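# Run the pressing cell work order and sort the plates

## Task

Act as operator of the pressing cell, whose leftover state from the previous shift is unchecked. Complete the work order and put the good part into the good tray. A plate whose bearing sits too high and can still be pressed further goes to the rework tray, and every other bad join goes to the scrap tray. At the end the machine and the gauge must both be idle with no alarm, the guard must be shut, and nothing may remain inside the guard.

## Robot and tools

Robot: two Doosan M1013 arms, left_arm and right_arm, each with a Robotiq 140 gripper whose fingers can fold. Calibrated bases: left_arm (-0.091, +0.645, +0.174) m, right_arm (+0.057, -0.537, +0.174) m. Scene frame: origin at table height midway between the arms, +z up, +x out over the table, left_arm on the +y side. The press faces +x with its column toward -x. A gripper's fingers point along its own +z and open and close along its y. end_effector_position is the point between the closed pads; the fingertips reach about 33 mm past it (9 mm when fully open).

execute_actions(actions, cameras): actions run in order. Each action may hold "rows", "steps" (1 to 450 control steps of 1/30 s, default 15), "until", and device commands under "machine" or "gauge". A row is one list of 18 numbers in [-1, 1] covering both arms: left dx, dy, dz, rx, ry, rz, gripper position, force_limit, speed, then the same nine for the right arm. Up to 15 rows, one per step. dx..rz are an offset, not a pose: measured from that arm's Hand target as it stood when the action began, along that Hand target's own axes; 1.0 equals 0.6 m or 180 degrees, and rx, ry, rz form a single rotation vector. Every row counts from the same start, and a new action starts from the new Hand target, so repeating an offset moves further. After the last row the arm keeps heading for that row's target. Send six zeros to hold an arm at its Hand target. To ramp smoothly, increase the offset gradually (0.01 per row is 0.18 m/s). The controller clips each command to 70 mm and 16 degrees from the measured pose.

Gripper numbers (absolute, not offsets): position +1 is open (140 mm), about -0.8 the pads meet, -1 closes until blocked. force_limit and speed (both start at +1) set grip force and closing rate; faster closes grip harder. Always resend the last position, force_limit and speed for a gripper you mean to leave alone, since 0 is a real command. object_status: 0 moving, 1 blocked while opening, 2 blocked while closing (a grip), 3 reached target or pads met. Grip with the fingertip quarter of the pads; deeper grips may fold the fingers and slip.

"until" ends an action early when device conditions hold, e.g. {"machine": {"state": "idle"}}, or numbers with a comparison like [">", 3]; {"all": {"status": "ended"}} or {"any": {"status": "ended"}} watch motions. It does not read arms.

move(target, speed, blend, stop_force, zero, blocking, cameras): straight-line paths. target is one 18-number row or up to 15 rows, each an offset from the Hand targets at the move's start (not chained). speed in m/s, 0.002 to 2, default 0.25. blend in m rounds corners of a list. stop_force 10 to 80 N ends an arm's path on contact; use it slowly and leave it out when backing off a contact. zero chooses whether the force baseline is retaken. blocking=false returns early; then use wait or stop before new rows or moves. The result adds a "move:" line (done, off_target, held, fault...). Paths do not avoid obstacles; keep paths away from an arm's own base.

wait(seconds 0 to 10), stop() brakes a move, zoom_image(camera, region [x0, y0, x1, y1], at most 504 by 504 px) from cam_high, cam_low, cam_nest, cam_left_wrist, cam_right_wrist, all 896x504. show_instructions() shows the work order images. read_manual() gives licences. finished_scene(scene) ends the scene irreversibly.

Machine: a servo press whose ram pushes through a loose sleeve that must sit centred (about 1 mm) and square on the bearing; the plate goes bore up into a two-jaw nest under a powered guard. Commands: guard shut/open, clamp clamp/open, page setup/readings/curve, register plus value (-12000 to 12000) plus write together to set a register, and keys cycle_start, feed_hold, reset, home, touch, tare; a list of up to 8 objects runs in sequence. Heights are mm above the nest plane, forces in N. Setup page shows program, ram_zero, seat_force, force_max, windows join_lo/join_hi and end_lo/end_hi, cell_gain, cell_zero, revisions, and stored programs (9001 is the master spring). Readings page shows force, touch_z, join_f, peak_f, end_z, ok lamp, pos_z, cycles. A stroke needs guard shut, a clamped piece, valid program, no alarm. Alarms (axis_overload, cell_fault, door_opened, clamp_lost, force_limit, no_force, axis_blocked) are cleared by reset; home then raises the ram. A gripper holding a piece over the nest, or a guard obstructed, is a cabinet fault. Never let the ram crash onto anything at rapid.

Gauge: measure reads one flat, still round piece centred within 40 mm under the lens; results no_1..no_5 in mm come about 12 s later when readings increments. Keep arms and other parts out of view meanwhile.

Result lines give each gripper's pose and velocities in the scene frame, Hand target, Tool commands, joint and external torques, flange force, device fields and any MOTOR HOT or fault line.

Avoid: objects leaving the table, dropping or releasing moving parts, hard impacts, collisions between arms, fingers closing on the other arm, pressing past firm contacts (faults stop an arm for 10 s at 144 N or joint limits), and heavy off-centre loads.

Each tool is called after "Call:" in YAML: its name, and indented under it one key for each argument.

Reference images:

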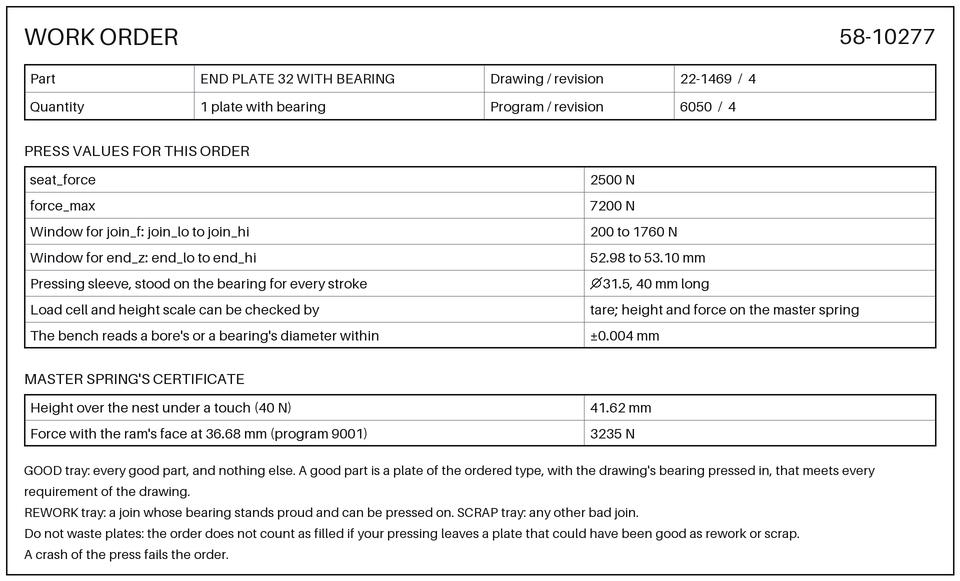

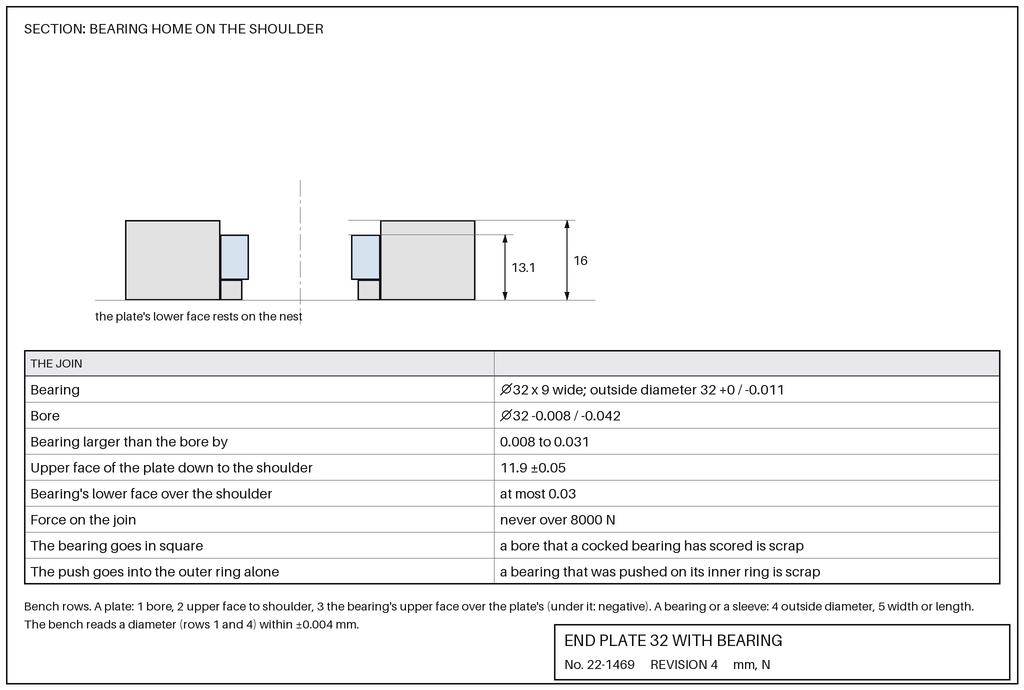

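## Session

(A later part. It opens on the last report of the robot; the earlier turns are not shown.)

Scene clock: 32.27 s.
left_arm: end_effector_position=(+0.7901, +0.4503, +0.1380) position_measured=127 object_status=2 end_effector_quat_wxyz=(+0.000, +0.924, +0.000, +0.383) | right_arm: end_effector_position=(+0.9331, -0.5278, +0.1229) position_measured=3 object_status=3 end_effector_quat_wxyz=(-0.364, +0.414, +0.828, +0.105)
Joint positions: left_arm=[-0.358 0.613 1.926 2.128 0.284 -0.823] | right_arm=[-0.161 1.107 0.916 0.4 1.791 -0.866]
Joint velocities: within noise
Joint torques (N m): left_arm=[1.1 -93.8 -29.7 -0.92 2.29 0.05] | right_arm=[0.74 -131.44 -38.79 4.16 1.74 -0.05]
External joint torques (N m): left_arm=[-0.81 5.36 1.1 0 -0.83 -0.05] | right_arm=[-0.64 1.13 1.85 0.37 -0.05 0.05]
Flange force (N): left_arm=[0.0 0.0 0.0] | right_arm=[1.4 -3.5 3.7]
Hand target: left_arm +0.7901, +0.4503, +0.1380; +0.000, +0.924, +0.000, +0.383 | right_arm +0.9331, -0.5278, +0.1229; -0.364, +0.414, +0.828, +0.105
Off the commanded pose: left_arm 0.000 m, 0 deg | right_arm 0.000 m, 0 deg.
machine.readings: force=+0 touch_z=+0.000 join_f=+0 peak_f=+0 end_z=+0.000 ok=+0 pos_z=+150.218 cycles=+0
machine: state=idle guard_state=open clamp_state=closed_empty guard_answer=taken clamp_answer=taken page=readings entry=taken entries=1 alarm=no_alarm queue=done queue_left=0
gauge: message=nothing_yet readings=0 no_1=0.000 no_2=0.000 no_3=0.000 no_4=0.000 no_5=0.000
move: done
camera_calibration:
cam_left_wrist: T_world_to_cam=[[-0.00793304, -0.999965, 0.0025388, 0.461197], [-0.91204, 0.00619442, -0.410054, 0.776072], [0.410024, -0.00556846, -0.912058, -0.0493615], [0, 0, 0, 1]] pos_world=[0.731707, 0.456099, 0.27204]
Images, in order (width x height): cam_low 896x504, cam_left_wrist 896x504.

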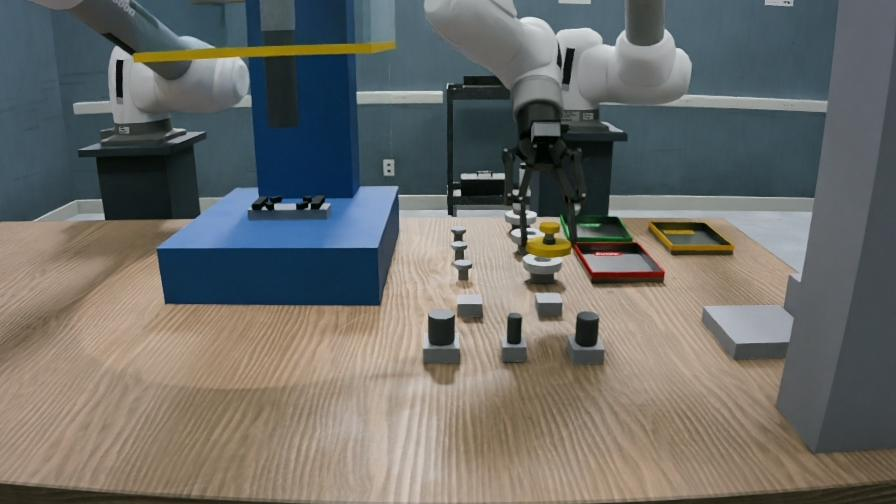

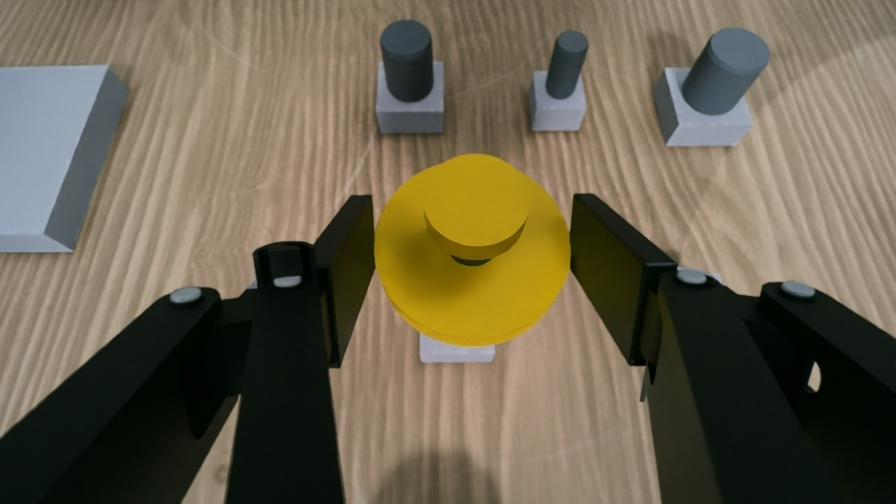

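Call:
execute_actions:
  actions:
    - {"machine":{"clamp":"open","page":"setup"},"steps":2}
  cameras: []

Call:
move:
  target: [-0.1438,0.4672,-0.3371,-0.3536,0,0.3536,-1,0,-1,0,0,0,0,0,0,1,1,1]
  speed: 0.25

Call:
zoom_image:
  camera: "cam_nest"
  region: [300, 130, 560, 400]

Scene clock: 34.17 s.
left_arm: end_effector_position=(+0.7901, +0.4503, +0.1380) position_measured=127 object_status=2 end_effector_quat_wxyz=(+0.000, +0.924, +0.000, +0.383) | right_arm: end_effector_position=(+0.9331, -0.5278, +0.1229) position_measured=3 object_status=3 end_effector_quat_wxyz=(-0.364, +0.414, +0.828, +0.105)
Joint positions: left_arm=[-0.358 0.613 1.926 2.127 0.284 -0.822] | right_arm=[-0.161 1.107 0.916 0.4 1.791 -0.866]
Joint velocities: within noise
Joint torques (N m): left_arm=[0.82 -93.74 -29.52 -1.02 2.28 -0.08] | right_arm=[1.01 -131.65 -38.9 4.15 1.63 -0.02]
External joint torques (N m): left_arm=[-0.7 5.18 0.86 0.1 -0.83 0.08] | right_arm=[-0.76 -0.52 1.34 0.46 0.08 0.02]
Flange force (N): left_arm=[0.0 0.0 0.0] | right_arm=[2.8 -4.3 2.9]
Hand target: left_arm +0.7901, +0.4503, +0.1380; +0.000, +0.924, +0.000, +0.383 | right_arm +0.9331, -0.5278, +0.1229; -0.364, +0.414, +0.828, +0.105
Tool commands: left_gripper/position=-1.0 left_gripper/force_limit=+0.0 left_gripper/speed=-1.0 right_gripper/position=+1.0 right_gripper/force_limit=+1.0 right_gripper/speed=+1.0
Off the commanded pose: left_arm 0.000 m, 0 deg | right_arm 0.000 m, 0 deg.
machine.setup: program=+6050 ram_zero=+169.782 seat_force=+2500 force_max=+7200 join_lo=+200 join_hi=+1760 end_lo=+52.980 end_hi=+53.100 cell_gain=+0.544 cell_zero=+101 program_revision=+4 program_top=+53.100 stored1_number=+6050 stored1_revision=+4 stored2_number=+9001 stored2_revision=+1 stored3_number=+2835 stored3_revision=+2 stored4_number=+2341 stored4_revision=+5 stored5_number=+1133 stored5_revision=+3
machine: state=idle guard_state=open clamp_state=between guard_answer=taken clamp_answer=taken page=setup entry=taken entries=1 alarm=no_alarm queue=running queue_left=0
gauge: message=nothing_yet readings=0 no_1=0.000 no_2=0.000 no_3=0.000 no_4=0.000 no_5=0.000
No camera images: "cameras" was empty.

Scene clock: 37.80 s.
left_arm: end_effector_position=(+0.5860, +0.1701, +0.2200) position_measured=127 object_status=2 end_effector_quat_wxyz=(+0.271, +0.653, -0.654, +0.271) | right_arm: end_effector_position=(+0.9331, -0.5278, +0.1229) position_measured=3 object_status=3 end_effector_quat_wxyz=(-0.364, +0.414, +0.828, +0.105)
Joint positions: left_arm=[-0.403 0.553 1.812 5.148 0.807 -2.686] | right_arm=[-0.161 1.107 0.916 0.4 1.791 -0.866]
Joint velocities: within noise
Joint torques (N m): left_arm=[0.96 -86.89 -28.01 -1.14 1.21 -0.12] | right_arm=[0.44 -131.68 -38.87 4.16 1.7 -0.06]
External joint torques (N m): left_arm=[-0.85 4.79 0.74 1.13 -0.33 0.12] | right_arm=[-0.28 -0.6 1.28 0.45 0.01 0.05]
Flange force (N): left_arm=[-1.9 -4.1 5.0] | right_arm=[3.1 -3.9 3.1]
Hand target: left_arm +0.5860, +0.1701, +0.2200; +0.271, +0.653, -0.654, +0.270 | right_arm +0.9331, -0.5278, +0.1229; -0.364, +0.414, +0.828, +0.105
Off the commanded pose: left_arm 0.000 m, 0 deg | right_arm 0.000 m, 0 deg.
machine.setup: program=+6050 ram_zero=+169.782 seat_force=+2500 force_max=+7200 join_lo=+200 join_hi=+1760 end_lo=+52.980 end_hi=+53.100 cell_gain=+0.544 cell_zero=+101 program_revision=+4 program_top=+53.100 stored1_number=+6050 stored1_revision=+4 stored2_number=+9001 stored2_revision=+1 stored3_number=+2835 stored3_revision=+2 stored4_number=+2341 stored4_revision=+5 stored5_number=+1133 stored5_revision=+3
machine: state=idle guard_state=open clamp_state=open guard_answer=taken clamp_answer=taken page=setup entry=taken entries=1 alarm=no_alarm queue=done queue_left=0
gauge: message=nothing_yet readings=0 no_1=0.000 no_2=0.000 no_3=0.000 no_4=0.000 no_5=0.000
move: done
camera_calibration:
cam_left_wrist: T_world_to_cam=[[-0.999965, 0.00802346, 0.00249979, 0.58896], [0.00629464, 0.912169, -0.409767, -0.0670743], [-0.00556798, -0.409736, -0.912187, 0.419867], [0, 0, 0, 1]] pos_world=[0.591699, 0.228492, 0.35404]

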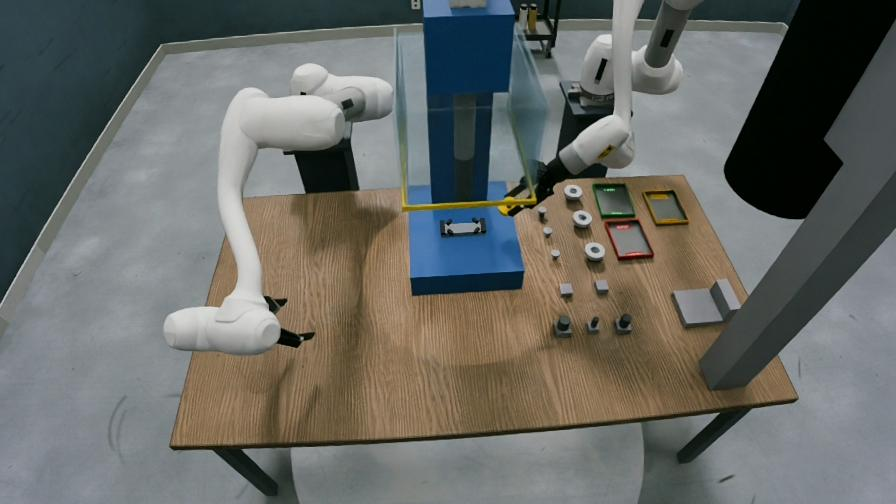

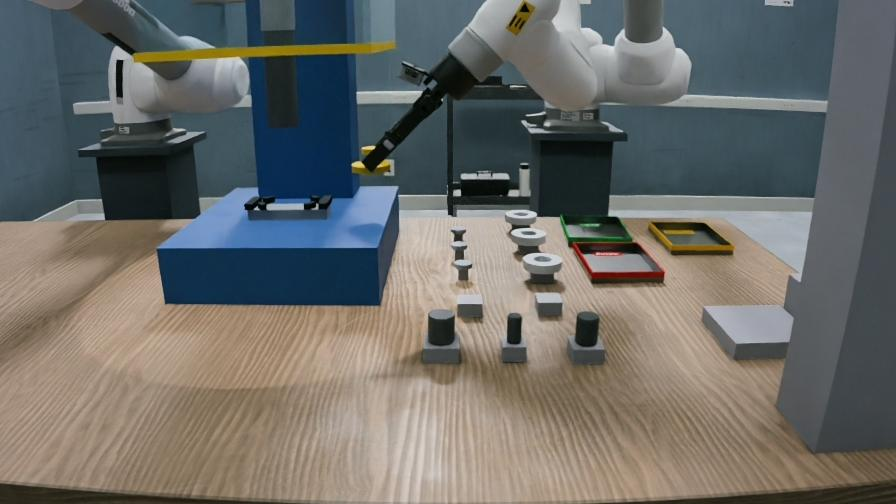

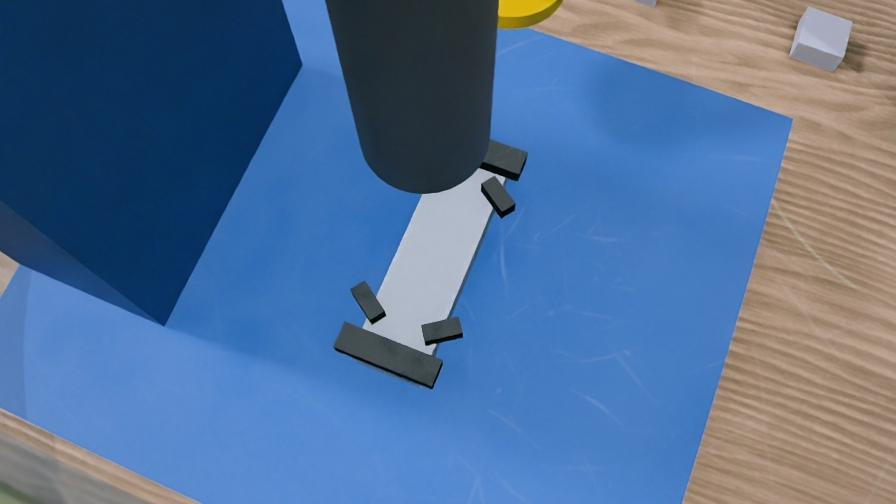

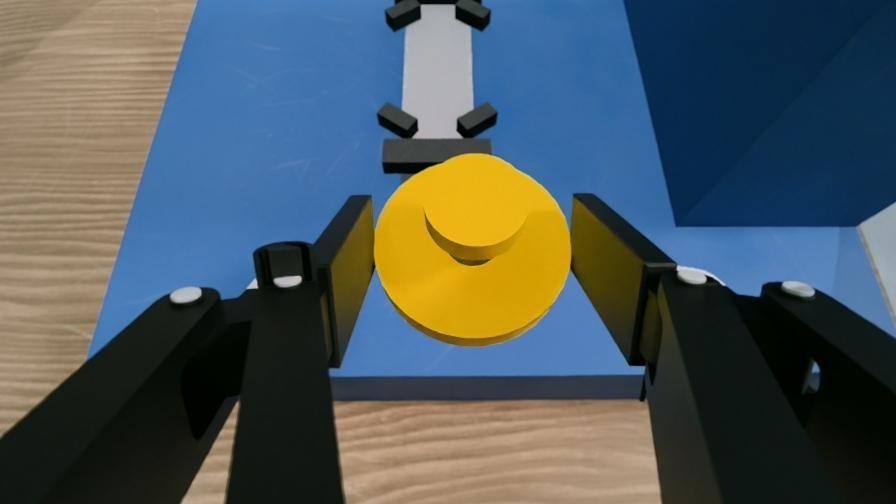

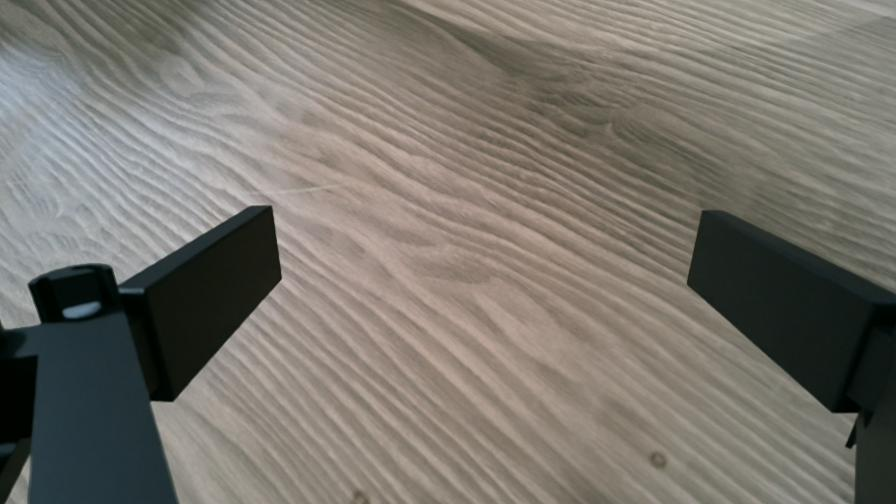

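Scaled by 1.867 from the camera's 896x504 image, which has a finer 1280x720 frame.

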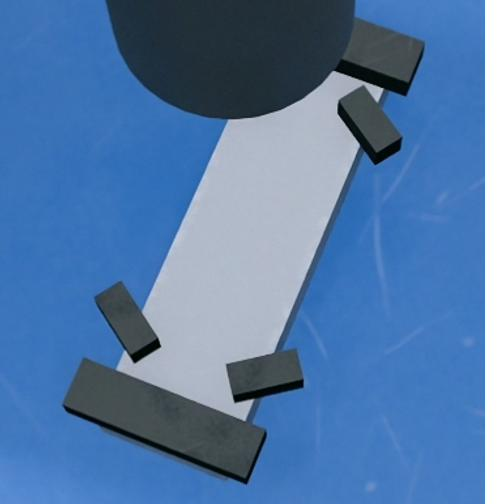

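Call:
move:
  target: [0.0118,-0.0172,0.106,0,0,0,-1,0,-1,0,0,0,0,0,0,1,1,1]
  speed: 0.2
  cameras: ["cam_left_wrist","cam_nest"]

Call:
zoom_image:
  camera: "cam_left_wrist"
  region: [300, 0, 600, 300]

Scene clock: 40.03 s.
left_arm: end_effector_position=(+0.5962, +0.1202, +0.1800) position_measured=127 object_status=2 end_effector_quat_wxyz=(+0.271, +0.653, -0.654, +0.271) | right_arm: end_effector_position=(+0.9331, -0.5278, +0.1229) position_measured=3 object_status=3 end_effector_quat_wxyz=(-0.364, +0.414, +0.828, +0.105)
Joint positions: left_arm=[-0.46 0.633 1.765 5.092 0.758 -2.666] | right_arm=[-0.161 1.107 0.916 0.4 1.791 -0.866]
Joint velocities: within noise
Joint torques (N m): left_arm=[1.13 -94.03 -26.84 -1.12 1.42 -0.11] | right_arm=[0.81 -131.39 -38.88 4.18 1.67 -0.06]
External joint torques (N m): left_arm=[-1.08 6.27 0.65 1 -0.5 0.11] | right_arm=[-0.54 -0.75 1.3 0.43 0.03 0.05]
Flange force (N): left_arm=[-2.4 -5.3 7.3] | right_arm=[3.2 -4.4 3.1]
Hand target: left_arm +0.5962, +0.1201, +0.1800; +0.271, +0.653, -0.654, +0.270 | right_arm +0.9331, -0.5278, +0.1229; -0.364, +0.414, +0.828, +0.105
Off the commanded pose: left_arm 0.000 m, 0 deg | right_arm 0.000 m, 0 deg.
machine.setup: program=+6050 ram_zero=+169.782 seat_force=+2500 force_max=+7200 join_lo=+200 join_hi=+1760 end_lo=+52.980 end_hi=+53.100 cell_gain=+0.544 cell_zero=+101 program_revision=+4 program_top=+53.100 stored1_number=+6050 stored1_revision=+4 stored2_number=+9001 stored2_revision=+1 stored3_number=+2835 stored3_revision=+2 stored4_number=+2341 stored4_revision=+5 stored5_number=+1133 stored5_revision=+3
machine: state=idle guard_state=open clamp_state=open guard_answer=taken clamp_answer=taken page=setup entry=taken entries=1 alarm=no_alarm queue=done queue_left=0
gauge: message=nothing_yet readings=0 no_1=0.000 no_2=0.000 no_3=0.000 no_4=0.000 no_5=0.000
move: done
camera_calibration:
cam_left_wrist: T_world_to_cam=[[-0.999964, 0.00811448, 0.00245838, 0.599756], [0.00639464, 0.912168, -0.409766, -0.0380321], [-0.0055675, -0.409736, -0.912187, 0.363082], [0, 0, 0, 1]] pos_world=[0.601999, 0.178593, 0.31414]
Images, in order (width x height): cam_nest 896x504, cam_left_wrist 896x504.

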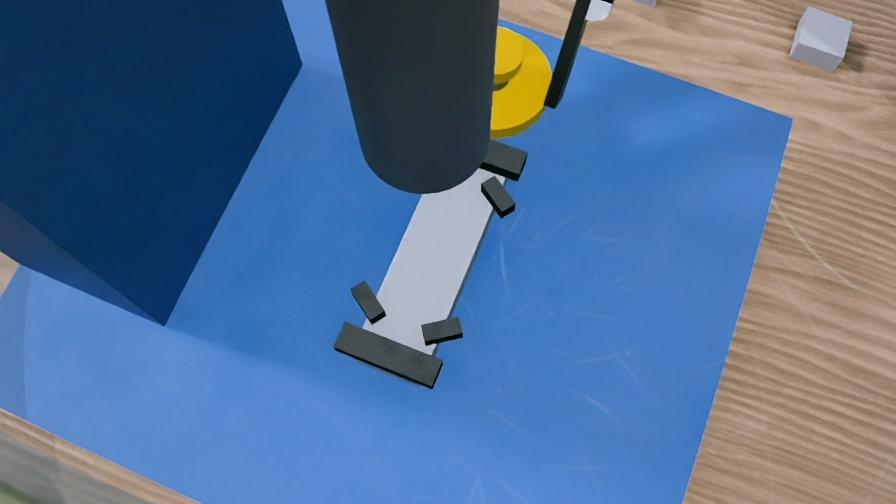

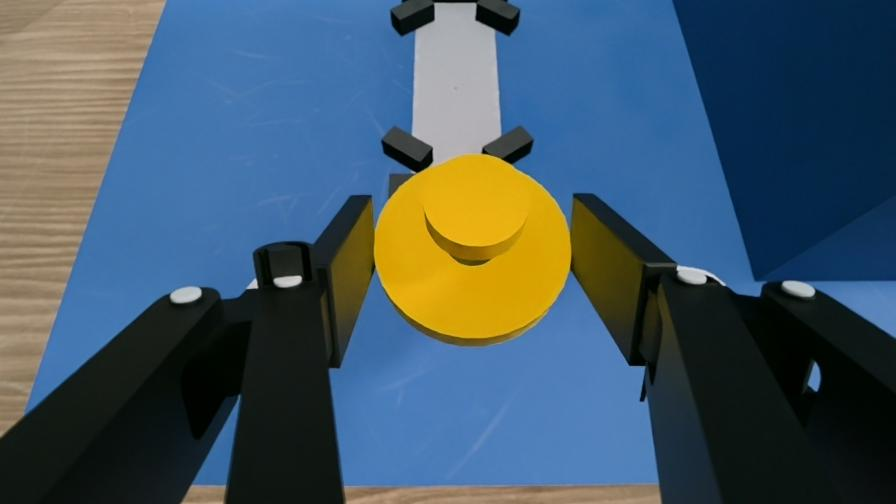

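Scaled by 1.680 from the camera's 896x504 image, which has a finer 1280x720 frame.

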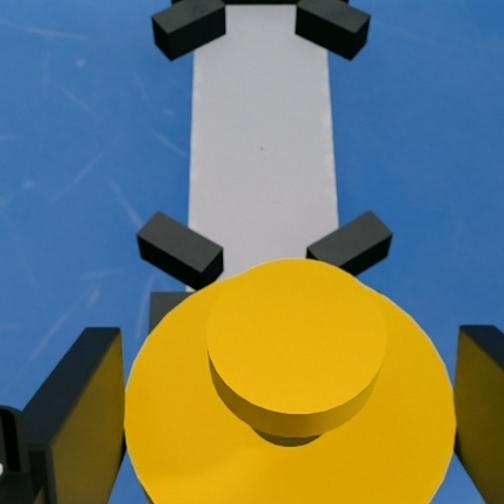

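Call:
move:
  target: [0.1226,0.0008,0.1226,0,0,0,-1,0,-1,0,0,0,0,0,0,1,1,1]
  speed: 0.15
  cameras: ["cam_left_wrist","cam_nest","cam_low"]

Call:
zoom_image:
  camera: "cam_low"
  region: [200, 50, 400, 250]

Scene clock: 53.30 s.
left_arm: end_effector_position=(+0.5952, +0.0229, +0.1794) position_measured=127 object_status=2 end_effector_quat_wxyz=(+0.271, +0.653, -0.653, +0.270) | right_arm: end_effector_position=(+0.9331, -0.5278, +0.1229) position_measured=3 object_status=3 end_effector_quat_wxyz=(-0.364, +0.414, +0.828, +0.105)
Joint positions: left_arm=[-0.572 0.681 1.671 5.091 0.703 -2.774] | right_arm=[-0.161 1.107 0.916 0.4 1.791 -0.866]
Joint velocities: within noise
Joint torques (N m): left_arm=[-33.12 -101.15 -40.28 -1.6 1.55 -0.11] | right_arm=[0.78 -131.94 -38.87 4.16 1.7 -0.05]
External joint torques (N m): left_arm=[33.11 7.5 12.23 1.53 -0.83 0.11] | right_arm=[-0.89 -0.93 1.06 0.47 0.01 0.04]
External joint torques when the fault began: left_arm=[59.27 6.31 28.48 2.33 -0.71 0.13]
Flange force (N): left_arm=[-38.6 -6.7 -24.5] | right_arm=[2.9 -4.3 2.5]
Flange force when the fault began (N): left_arm=[-73.0 8.1 -56.6]
Hand target: left_arm +0.5952, +0.0229, +0.1794; +0.271, +0.653, -0.653, +0.270 (not the last commanded pose) | right_arm +0.9331, -0.5278, +0.1229; -0.364, +0.414, +0.828, +0.105
Tool commands: left_gripper/position=-1.0 left_gripper/force_limit=+0.003922 left_gripper/speed=-1.0 right_gripper/position=+1.0 right_gripper/force_limit=+1.0 right_gripper/speed=+1.0
Off the commanded pose: left_arm 0.007 m, 0 deg | right_arm 0.000 m, 0 deg.
FORCE FAULT: contact force on the left arm reached its limit, and that arm stopped for 10 seconds. The contact can be on any part of that arm, not only on its tool. That arm's remaining commands of this call were not run. That arm's target is now where it stood when the stop ended, not its last command. That arm accepts commands again.
machine.setup: program=+6050 ram_zero=+169.782 seat_force=+2500 force_max=+7200 join_lo=+200 join_hi=+1760 end_lo=+52.980 end_hi=+53.100 cell_gain=+0.544 cell_zero=+101 program_revision=+4 program_top=+53.100 stored1_number=+6050 stored1_revision=+4 stored2_number=+9001 stored2_revision=+1 stored3_number=+2835 stored3_revision=+2 stored4_number=+2341 stored4_revision=+5 stored5_number=+1133 stored5_revision=+3
machine: state=idle guard_state=open clamp_state=open guard_answer=taken clamp_answer=taken page=setup entry=taken entries=1 alarm=no_alarm queue=done queue_left=0
gauge: message=nothing_yet readings=0 no_1=0.000 no_2=0.000 no_3=0.000 no_4=0.000 no_5=0.000
move: fault (left_arm)
camera_calibration:
cam_left_wrist: T_world_to_cam=[[-0.999965, 0.00763459, 0.00333666, 0.599313], [0.0055978, 0.912225, -0.409651, 0.050923], [-0.0061713, -0.409618, -0.912236, 0.323032], [0, 0, 0, 1]] pos_world=[0.601001, 0.0812909, 0.313543]
Images, in order (width x height): cam_low 896x504, cam_nest 896x504, cam_left_wrist 896x504.

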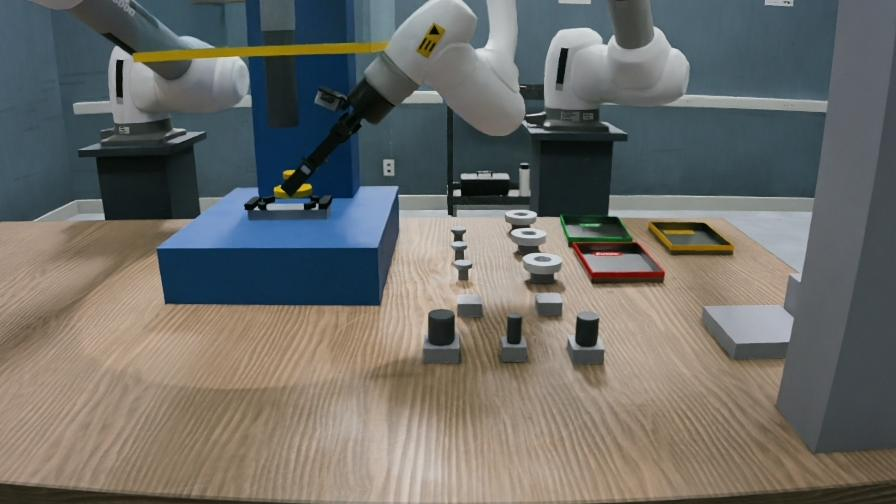

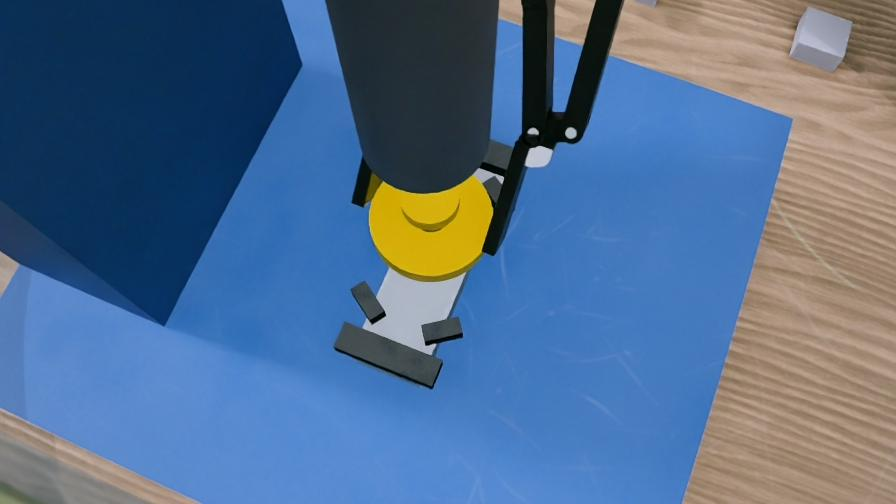

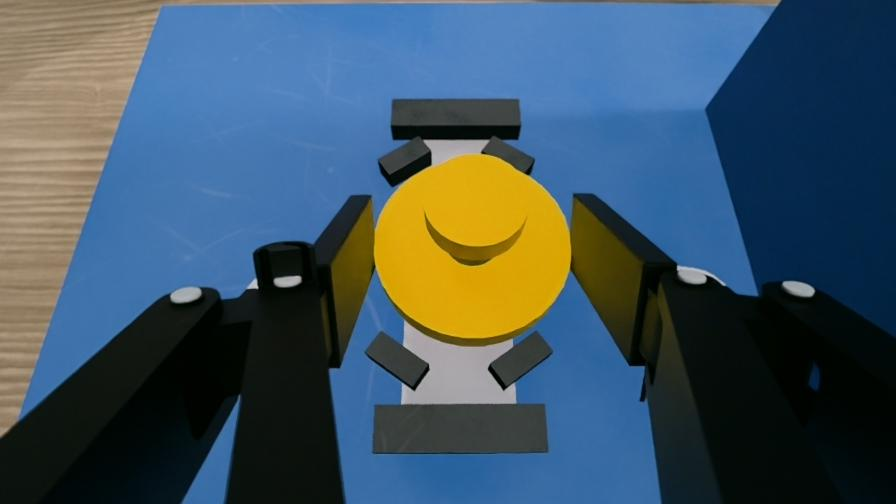

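Scaled by 2.520 from the camera's 896x504 image, which has a finer 1280x720 frame.

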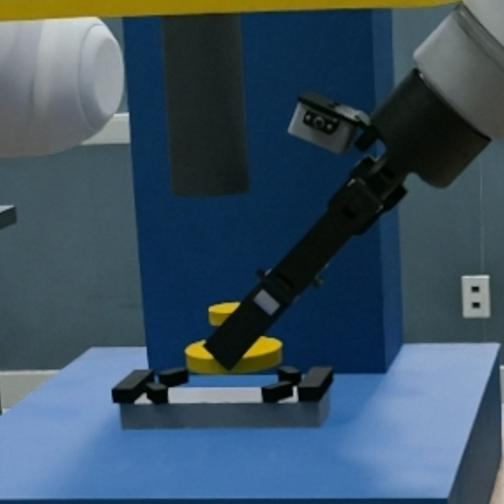

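Call:
move:
  target:
    - [-0.1532,0,-0.2003,0,0,0,-1,0,-1,0,0,0,0,0,0,1,1,1]
    - [-0.5525,-0.3247,-0.4549,0.3536,0,-0.3536,-1,0,-1,0,0,0,0,0,0,1,1,1]
    - [-0.6452,-0.3247,-0.3622,0.3536,0,-0.3536,-1,0,-1,0,0,0,0,0,0,1,1,1]
  speed: [0.2,0.3,0.08]
  blend: [0.03,0,0]
  cameras: ["cam_left_wrist","cam_low"]

Call:
zoom_image:
  camera: "cam_low"
  region: [480, 240, 620, 340]

Scene clock: 61.53 s.
left_arm: end_effector_position=(+0.7900, +0.4503, +0.0593) position_measured=127 object_status=2 end_effector_quat_wxyz=(+0.000, +0.924, +0.000, +0.382) | right_arm: end_effector_position=(+0.9331, -0.5278, +0.1229) position_measured=3 object_status=3 end_effector_quat_wxyz=(-0.364, +0.414, +0.828, +0.105)
Joint positions: left_arm=[-0.359 0.729 1.927 2.397 0.359 -1.107] | right_arm=[-0.161 1.107 0.916 0.4 1.791 -0.866]
Joint velocities: within noise
Joint torques (N m): left_arm=[0.98 -98.43 -24.73 -1.48 2.77 -0.12] | right_arm=[0.7 -131.5 -38.74 4.18 1.69 -0.04]
External joint torques (N m): left_arm=[-1.38 5.23 0.88 0.34 -1.02 0.12] | right_arm=[-0.5 -0.45 1.29 0.41 0.01 0.04]
Flange force (N): left_arm=[-3.5 1.6 6.9] | right_arm=[2.8 -3.9 3.0]
Hand target: left_arm +0.7900, +0.4503, +0.0593; +0.000, +0.924, +0.000, +0.382 | right_arm +0.9331, -0.5278, +0.1229; -0.364, +0.414, +0.828, +0.105
Off the commanded pose: left_arm 0.000 m, 0 deg | right_arm 0.000 m, 0 deg.
machine.setup: program=+6050 ram_zero=+169.782 seat_force=+2500 force_max=+7200 join_lo=+200 join_hi=+1760 end_lo=+52.980 end_hi=+53.100 cell_gain=+0.544 cell_zero=+101 program_revision=+4 program_top=+53.100 stored1_number=+6050 stored1_revision=+4 stored2_number=+9001 stored2_revision=+1 stored3_number=+2835 stored3_revision=+2 stored4_number=+2341 stored4_revision=+5 stored5_number=+1133 stored5_revision=+3
machine: state=idle guard_state=open clamp_state=open guard_answer=taken clamp_answer=taken page=setup entry=taken entries=1 alarm=no_alarm queue=done queue_left=0
gauge: message=nothing_yet readings=0 no_1=0.000 no_2=0.000 no_3=0.000 no_4=0.000 no_5=0.000
move: done
camera_calibration:
cam_left_wrist: T_world_to_cam=[[-0.00744286, -0.999969, 0.00243804, 0.460959], [-0.912409, 0.00579338, -0.409238, 0.744141], [0.409211, -0.00527039, -0.912425, -0.120521], [0, 0, 0, 1]] pos_world=[0.731711, 0.455998, 0.193441]
Images, in order (width x height): cam_low 896x504, cam_left_wrist 896x504.

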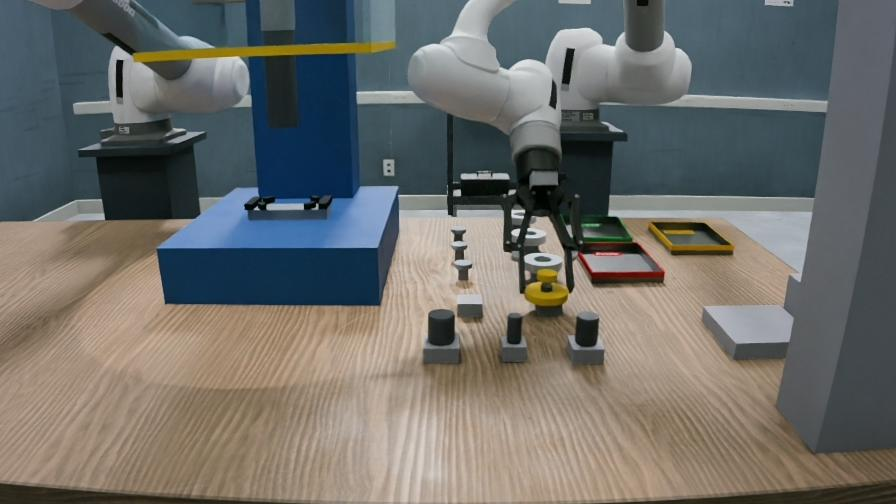

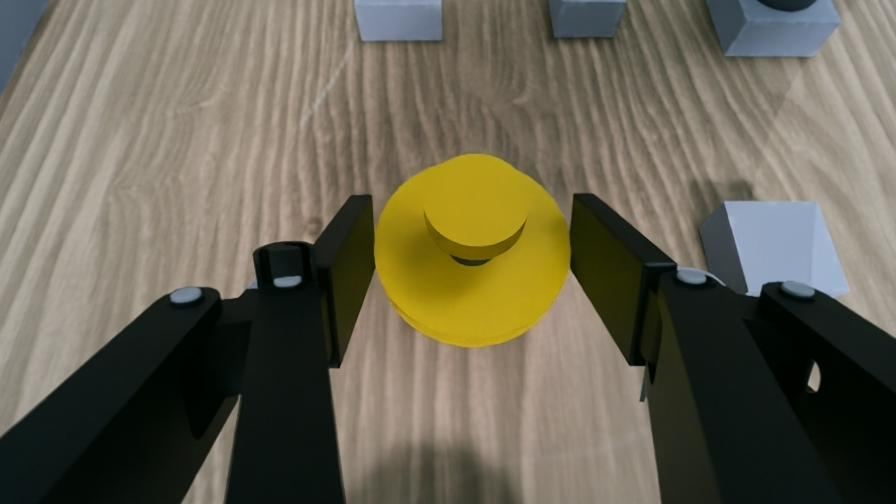

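Scaled by 3.600 from the camera's 896x504 image, which has a finer 1280x720 frame.

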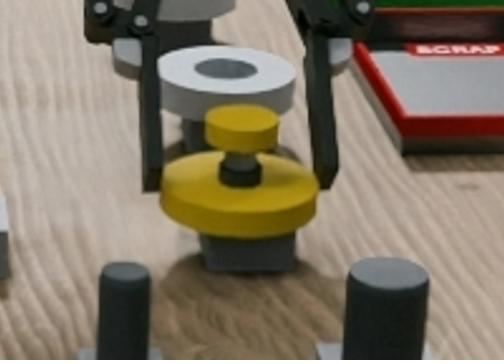

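Call:
move:
  target:
    - [-0.0013,0,0.0013,0,0,0,-1,0,-1,0,0,0,0,0,0,1,1,1]
    - [-0.0013,0,0.0013,0,0,0,0.4,0,-1,0,0,0,0,0,0,1,1,1]
    - [-0.0147,0,-0.0027,0,0.0833,0,0.4,0,-1,0,0,0,0,0,0,1,1,1]
    - [-0.0147,0,-0.0027,0,0.0833,0,-1,0,-1,0,0,0,0,0,0,1,1,1]
    - [0.0796,0,-0.097,0,0.0833,0,-1,0,-1,0,0,0,0,0,0,1,1,1]
  speed: [0.05,0.05,0.1,0.1,0.15]
  cameras: ["cam_left_wrist","cam_low"]

Call:
zoom_image:
  camera: "cam_low"
  region: [480, 220, 620, 320]

Scene clock: 69.30 s.
left_arm: end_effector_position=(+0.7827, +0.4505, +0.1341) position_measured=128 object_status=2 end_effector_quat_wxyz=(+0.000, +0.866, +0.000, +0.500) | right_arm: end_effector_position=(+0.9331, -0.5278, +0.1229) position_measured=3 object_status=3 end_effector_quat_wxyz=(-0.364, +0.414, +0.828, +0.105)
Joint positions: left_arm=[-0.391 0.675 2.045 2.6 0.666 -1.324] | right_arm=[-0.161 1.107 0.916 0.4 1.791 -0.866]
Joint velocities: within noise
Joint torques (N m): left_arm=[1.05 -91.09 -22.36 -1.27 3.52 0.07] | right_arm=[0.91 -131.7 -38.84 4.18 1.67 -0.05]
External joint torques (N m): left_arm=[-0.78 4.93 1.01 0.11 -1.18 -0.07] | right_arm=[-0.33 -0.36 1.32 0.42 0.04 0.04]
Flange force (N): left_arm=[-4.6 1.4 5.4] | right_arm=[2.8 -3.8 3.0]
Hand target: left_arm +0.7827, +0.4503, +0.1342; +0.000, +0.866, +0.000, +0.500 | right_arm +0.9331, -0.5278, +0.1229; -0.364, +0.414, +0.828, +0.105
Off the commanded pose: left_arm 0.000 m, 0 deg | right_arm 0.000 m, 0 deg.
machine.setup: program=+6050 ram_zero=+169.782 seat_force=+2500 force_max=+7200 join_lo=+200 join_hi=+1760 end_lo=+52.980 end_hi=+53.100 cell_gain=+0.544 cell_zero=+101 program_revision=+4 program_top=+53.100 stored1_number=+6050 stored1_revision=+4 stored2_number=+9001 stored2_revision=+1 stored3_number=+2835 stored3_revision=+2 stored4_number=+2341 stored4_revision=+5 stored5_number=+1133 stored5_revision=+3
machine: state=idle guard_state=open clamp_state=open guard_answer=taken clamp_answer=taken page=setup entry=taken entries=1 alarm=no_alarm queue=done queue_left=0
gauge: message=nothing_yet readings=0 no_1=0.000 no_2=0.000 no_3=0.000 no_4=0.000 no_5=0.000
move: done
camera_calibration:
cam_left_wrist: T_world_to_cam=[[-0.00761607, -0.999971, 0.000338826, 0.461368], [-0.77551, 0.0056926, -0.631309, 0.690756], [0.631289, -0.00507086, -0.775531, -0.241522], [0, 0, 0, 1]] pos_world=[0.691672, 0.456198, 0.248617]
Images, in order (width x height): cam_low 896x504, cam_left_wrist 896x504.

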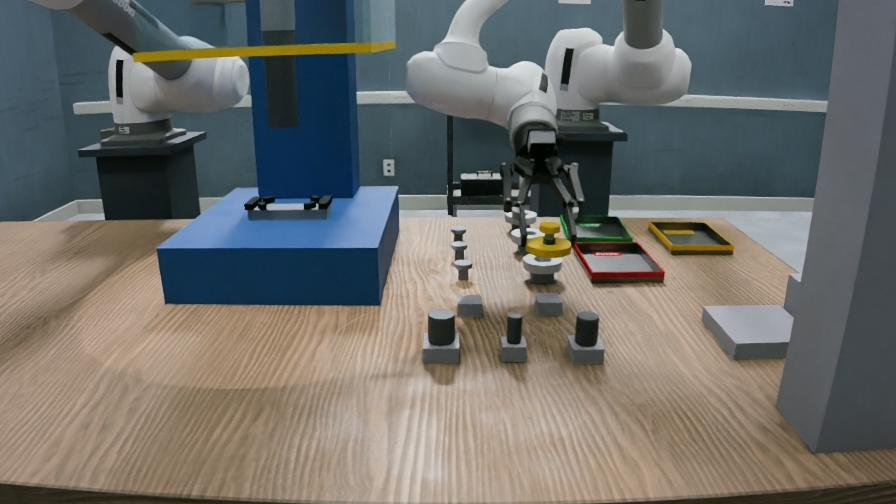

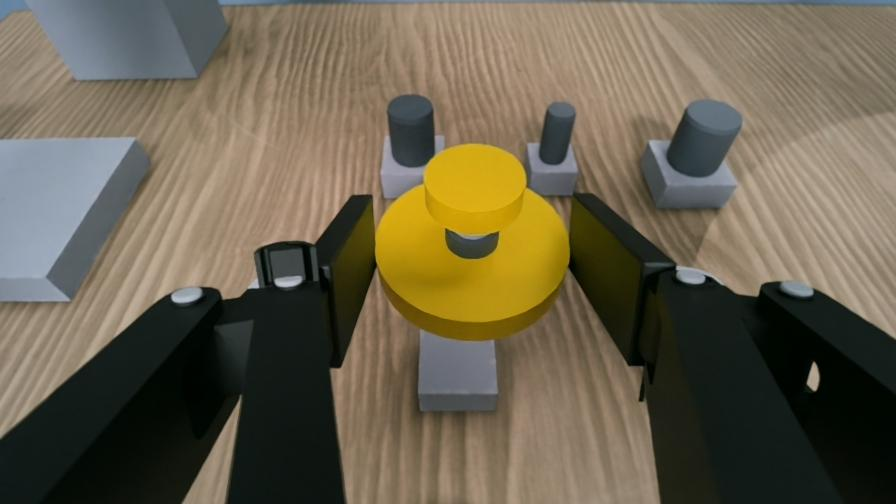

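Scaled by 3.600 from the camera's 896x504 image, which has a finer 1280x720 frame.

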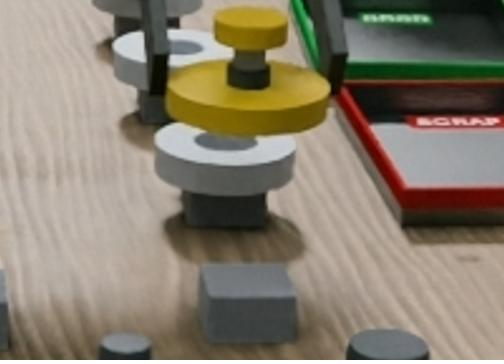

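Call:
move:
  target:
    - [-0.0573,0.4172,-0.3185,-0.433,0,0.25,-1,0,-1,0,0,0,0,0,0,1,1,1]
    - [-0.0862,0.7342,-0.3018,-0.433,0,0.25,-1,0,-1,0,0,0,0,0,0,1,1,1]
  speed: [0.25,0.1]
  cameras: ["cam_left_wrist","cam_nest","cam_low"]

Call:
zoom_image:
  camera: "cam_low"
  region: [200, 50, 400, 250]

Scene clock: 75.67 s.
left_arm: end_effector_position=(+0.6001, +0.0098, +0.1801) position_measured=128 object_status=2 end_effector_quat_wxyz=(+0.354, +0.613, -0.612, +0.353) | right_arm: end_effector_position=(+0.9331, -0.5278, +0.1229) position_measured=3 object_status=3 end_effector_quat_wxyz=(-0.364, +0.414, +0.828, +0.105)
Joint positions: left_arm=[-0.525 0.747 1.715 4.693 0.857 -2.383] | right_arm=[-0.161 1.107 0.916 0.4 1.791 -0.866]
Joint velocities: within noise
Joint torques (N m): left_arm=[-0.2 -100.41 -24.95 -2.52 2.61 -0.16] | right_arm=[0.78 -131.21 -38.9 4.2 1.68 -0.01]
External joint torques (N m): left_arm=[0.3 5.48 0.85 1.15 -0.94 0.16] | right_arm=[-0.22 -1.31 1.24 0.41 0.03 0.01]
Flange force (N): left_arm=[-4.4 -4.6 4.2] | right_arm=[4.1 -4.8 3.3]
Hand target: left_arm +0.6001, +0.0098, +0.1801; +0.354, +0.613, -0.612, +0.353 | right_arm +0.9331, -0.5278, +0.1229; -0.364, +0.414, +0.828, +0.105
Off the commanded pose: left_arm 0.000 m, 0 deg | right_arm 0.000 m, 0 deg.
machine.setup: program=+6050 ram_zero=+169.782 seat_force=+2500 force_max=+7200 join_lo=+200 join_hi=+1760 end_lo=+52.980 end_hi=+53.100 cell_gain=+0.544 cell_zero=+101 program_revision=+4 program_top=+53.100 stored1_number=+6050 stored1_revision=+4 stored2_number=+9001 stored2_revision=+1 stored3_number=+2835 stored3_revision=+2 stored4_number=+2341 stored4_revision=+5 stored5_number=+1133 stored5_revision=+3
machine: state=idle guard_state=open clamp_state=open guard_answer=taken clamp_answer=taken page=setup entry=taken entries=1 alarm=no_alarm queue=done queue_left=0
gauge: message=nothing_yet readings=0 no_1=0.000 no_2=0.000 no_3=0.000 no_4=0.000 no_5=0.000
move: done
camera_calibration:
cam_left_wrist: T_world_to_cam=[[-0.999969, 0.00772461, 0.00141041, 0.604687], [0.00509643, 0.775105, -0.631812, 0.104762], [-0.00597371, -0.631785, -0.775121, 0.295673], [0, 0, 0, 1]] pos_world=[0.6059, 0.100929, 0.294519]
Images, in order (width x height): cam_low 896x504, cam_nest 896x504, cam_left_wrist 896x504.

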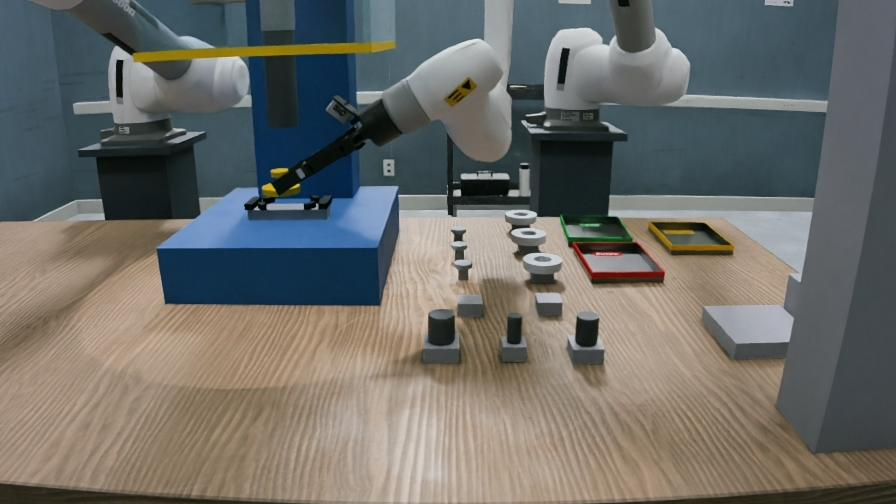

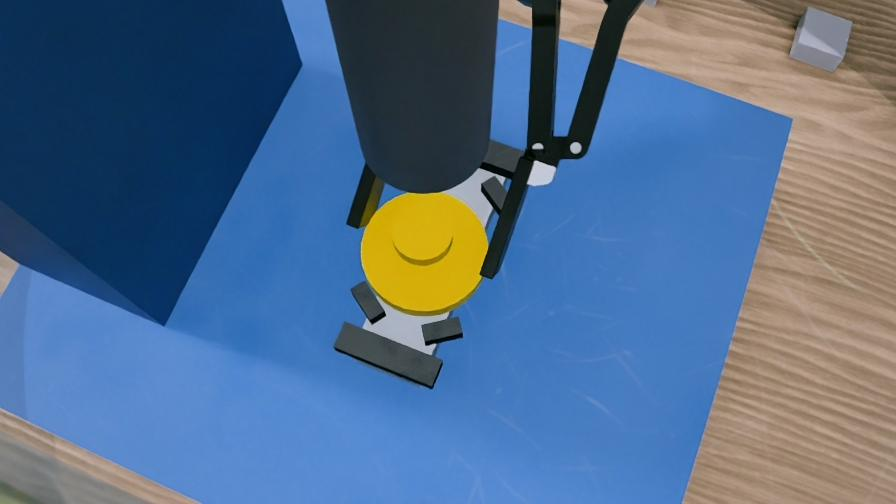

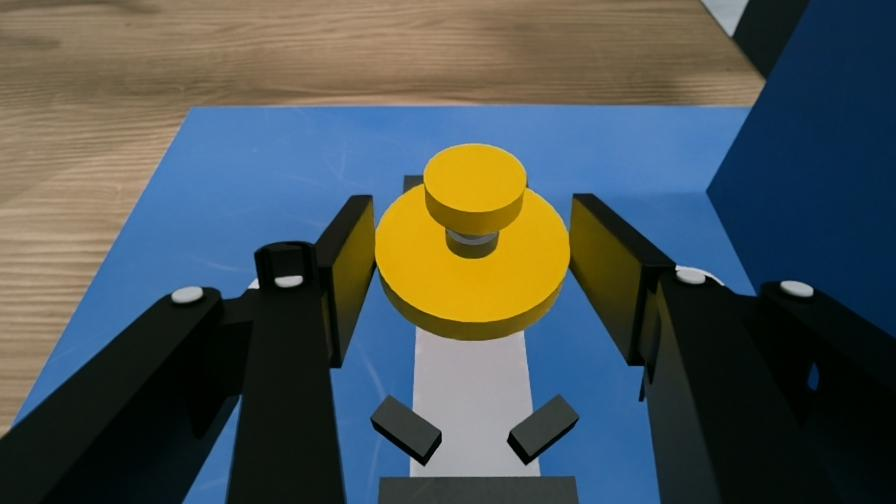

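Scaled by 2.520 from the camera's 896x504 image, which has a finer 1280x720 frame.

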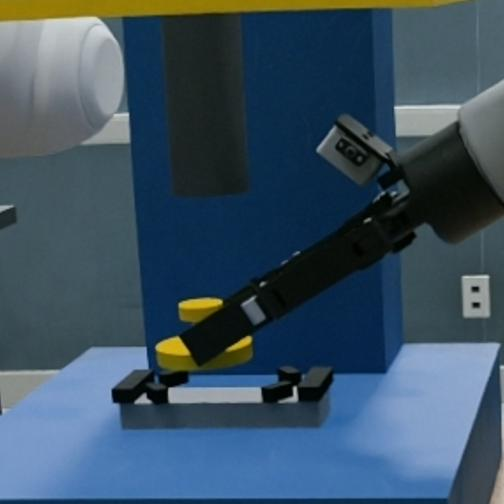

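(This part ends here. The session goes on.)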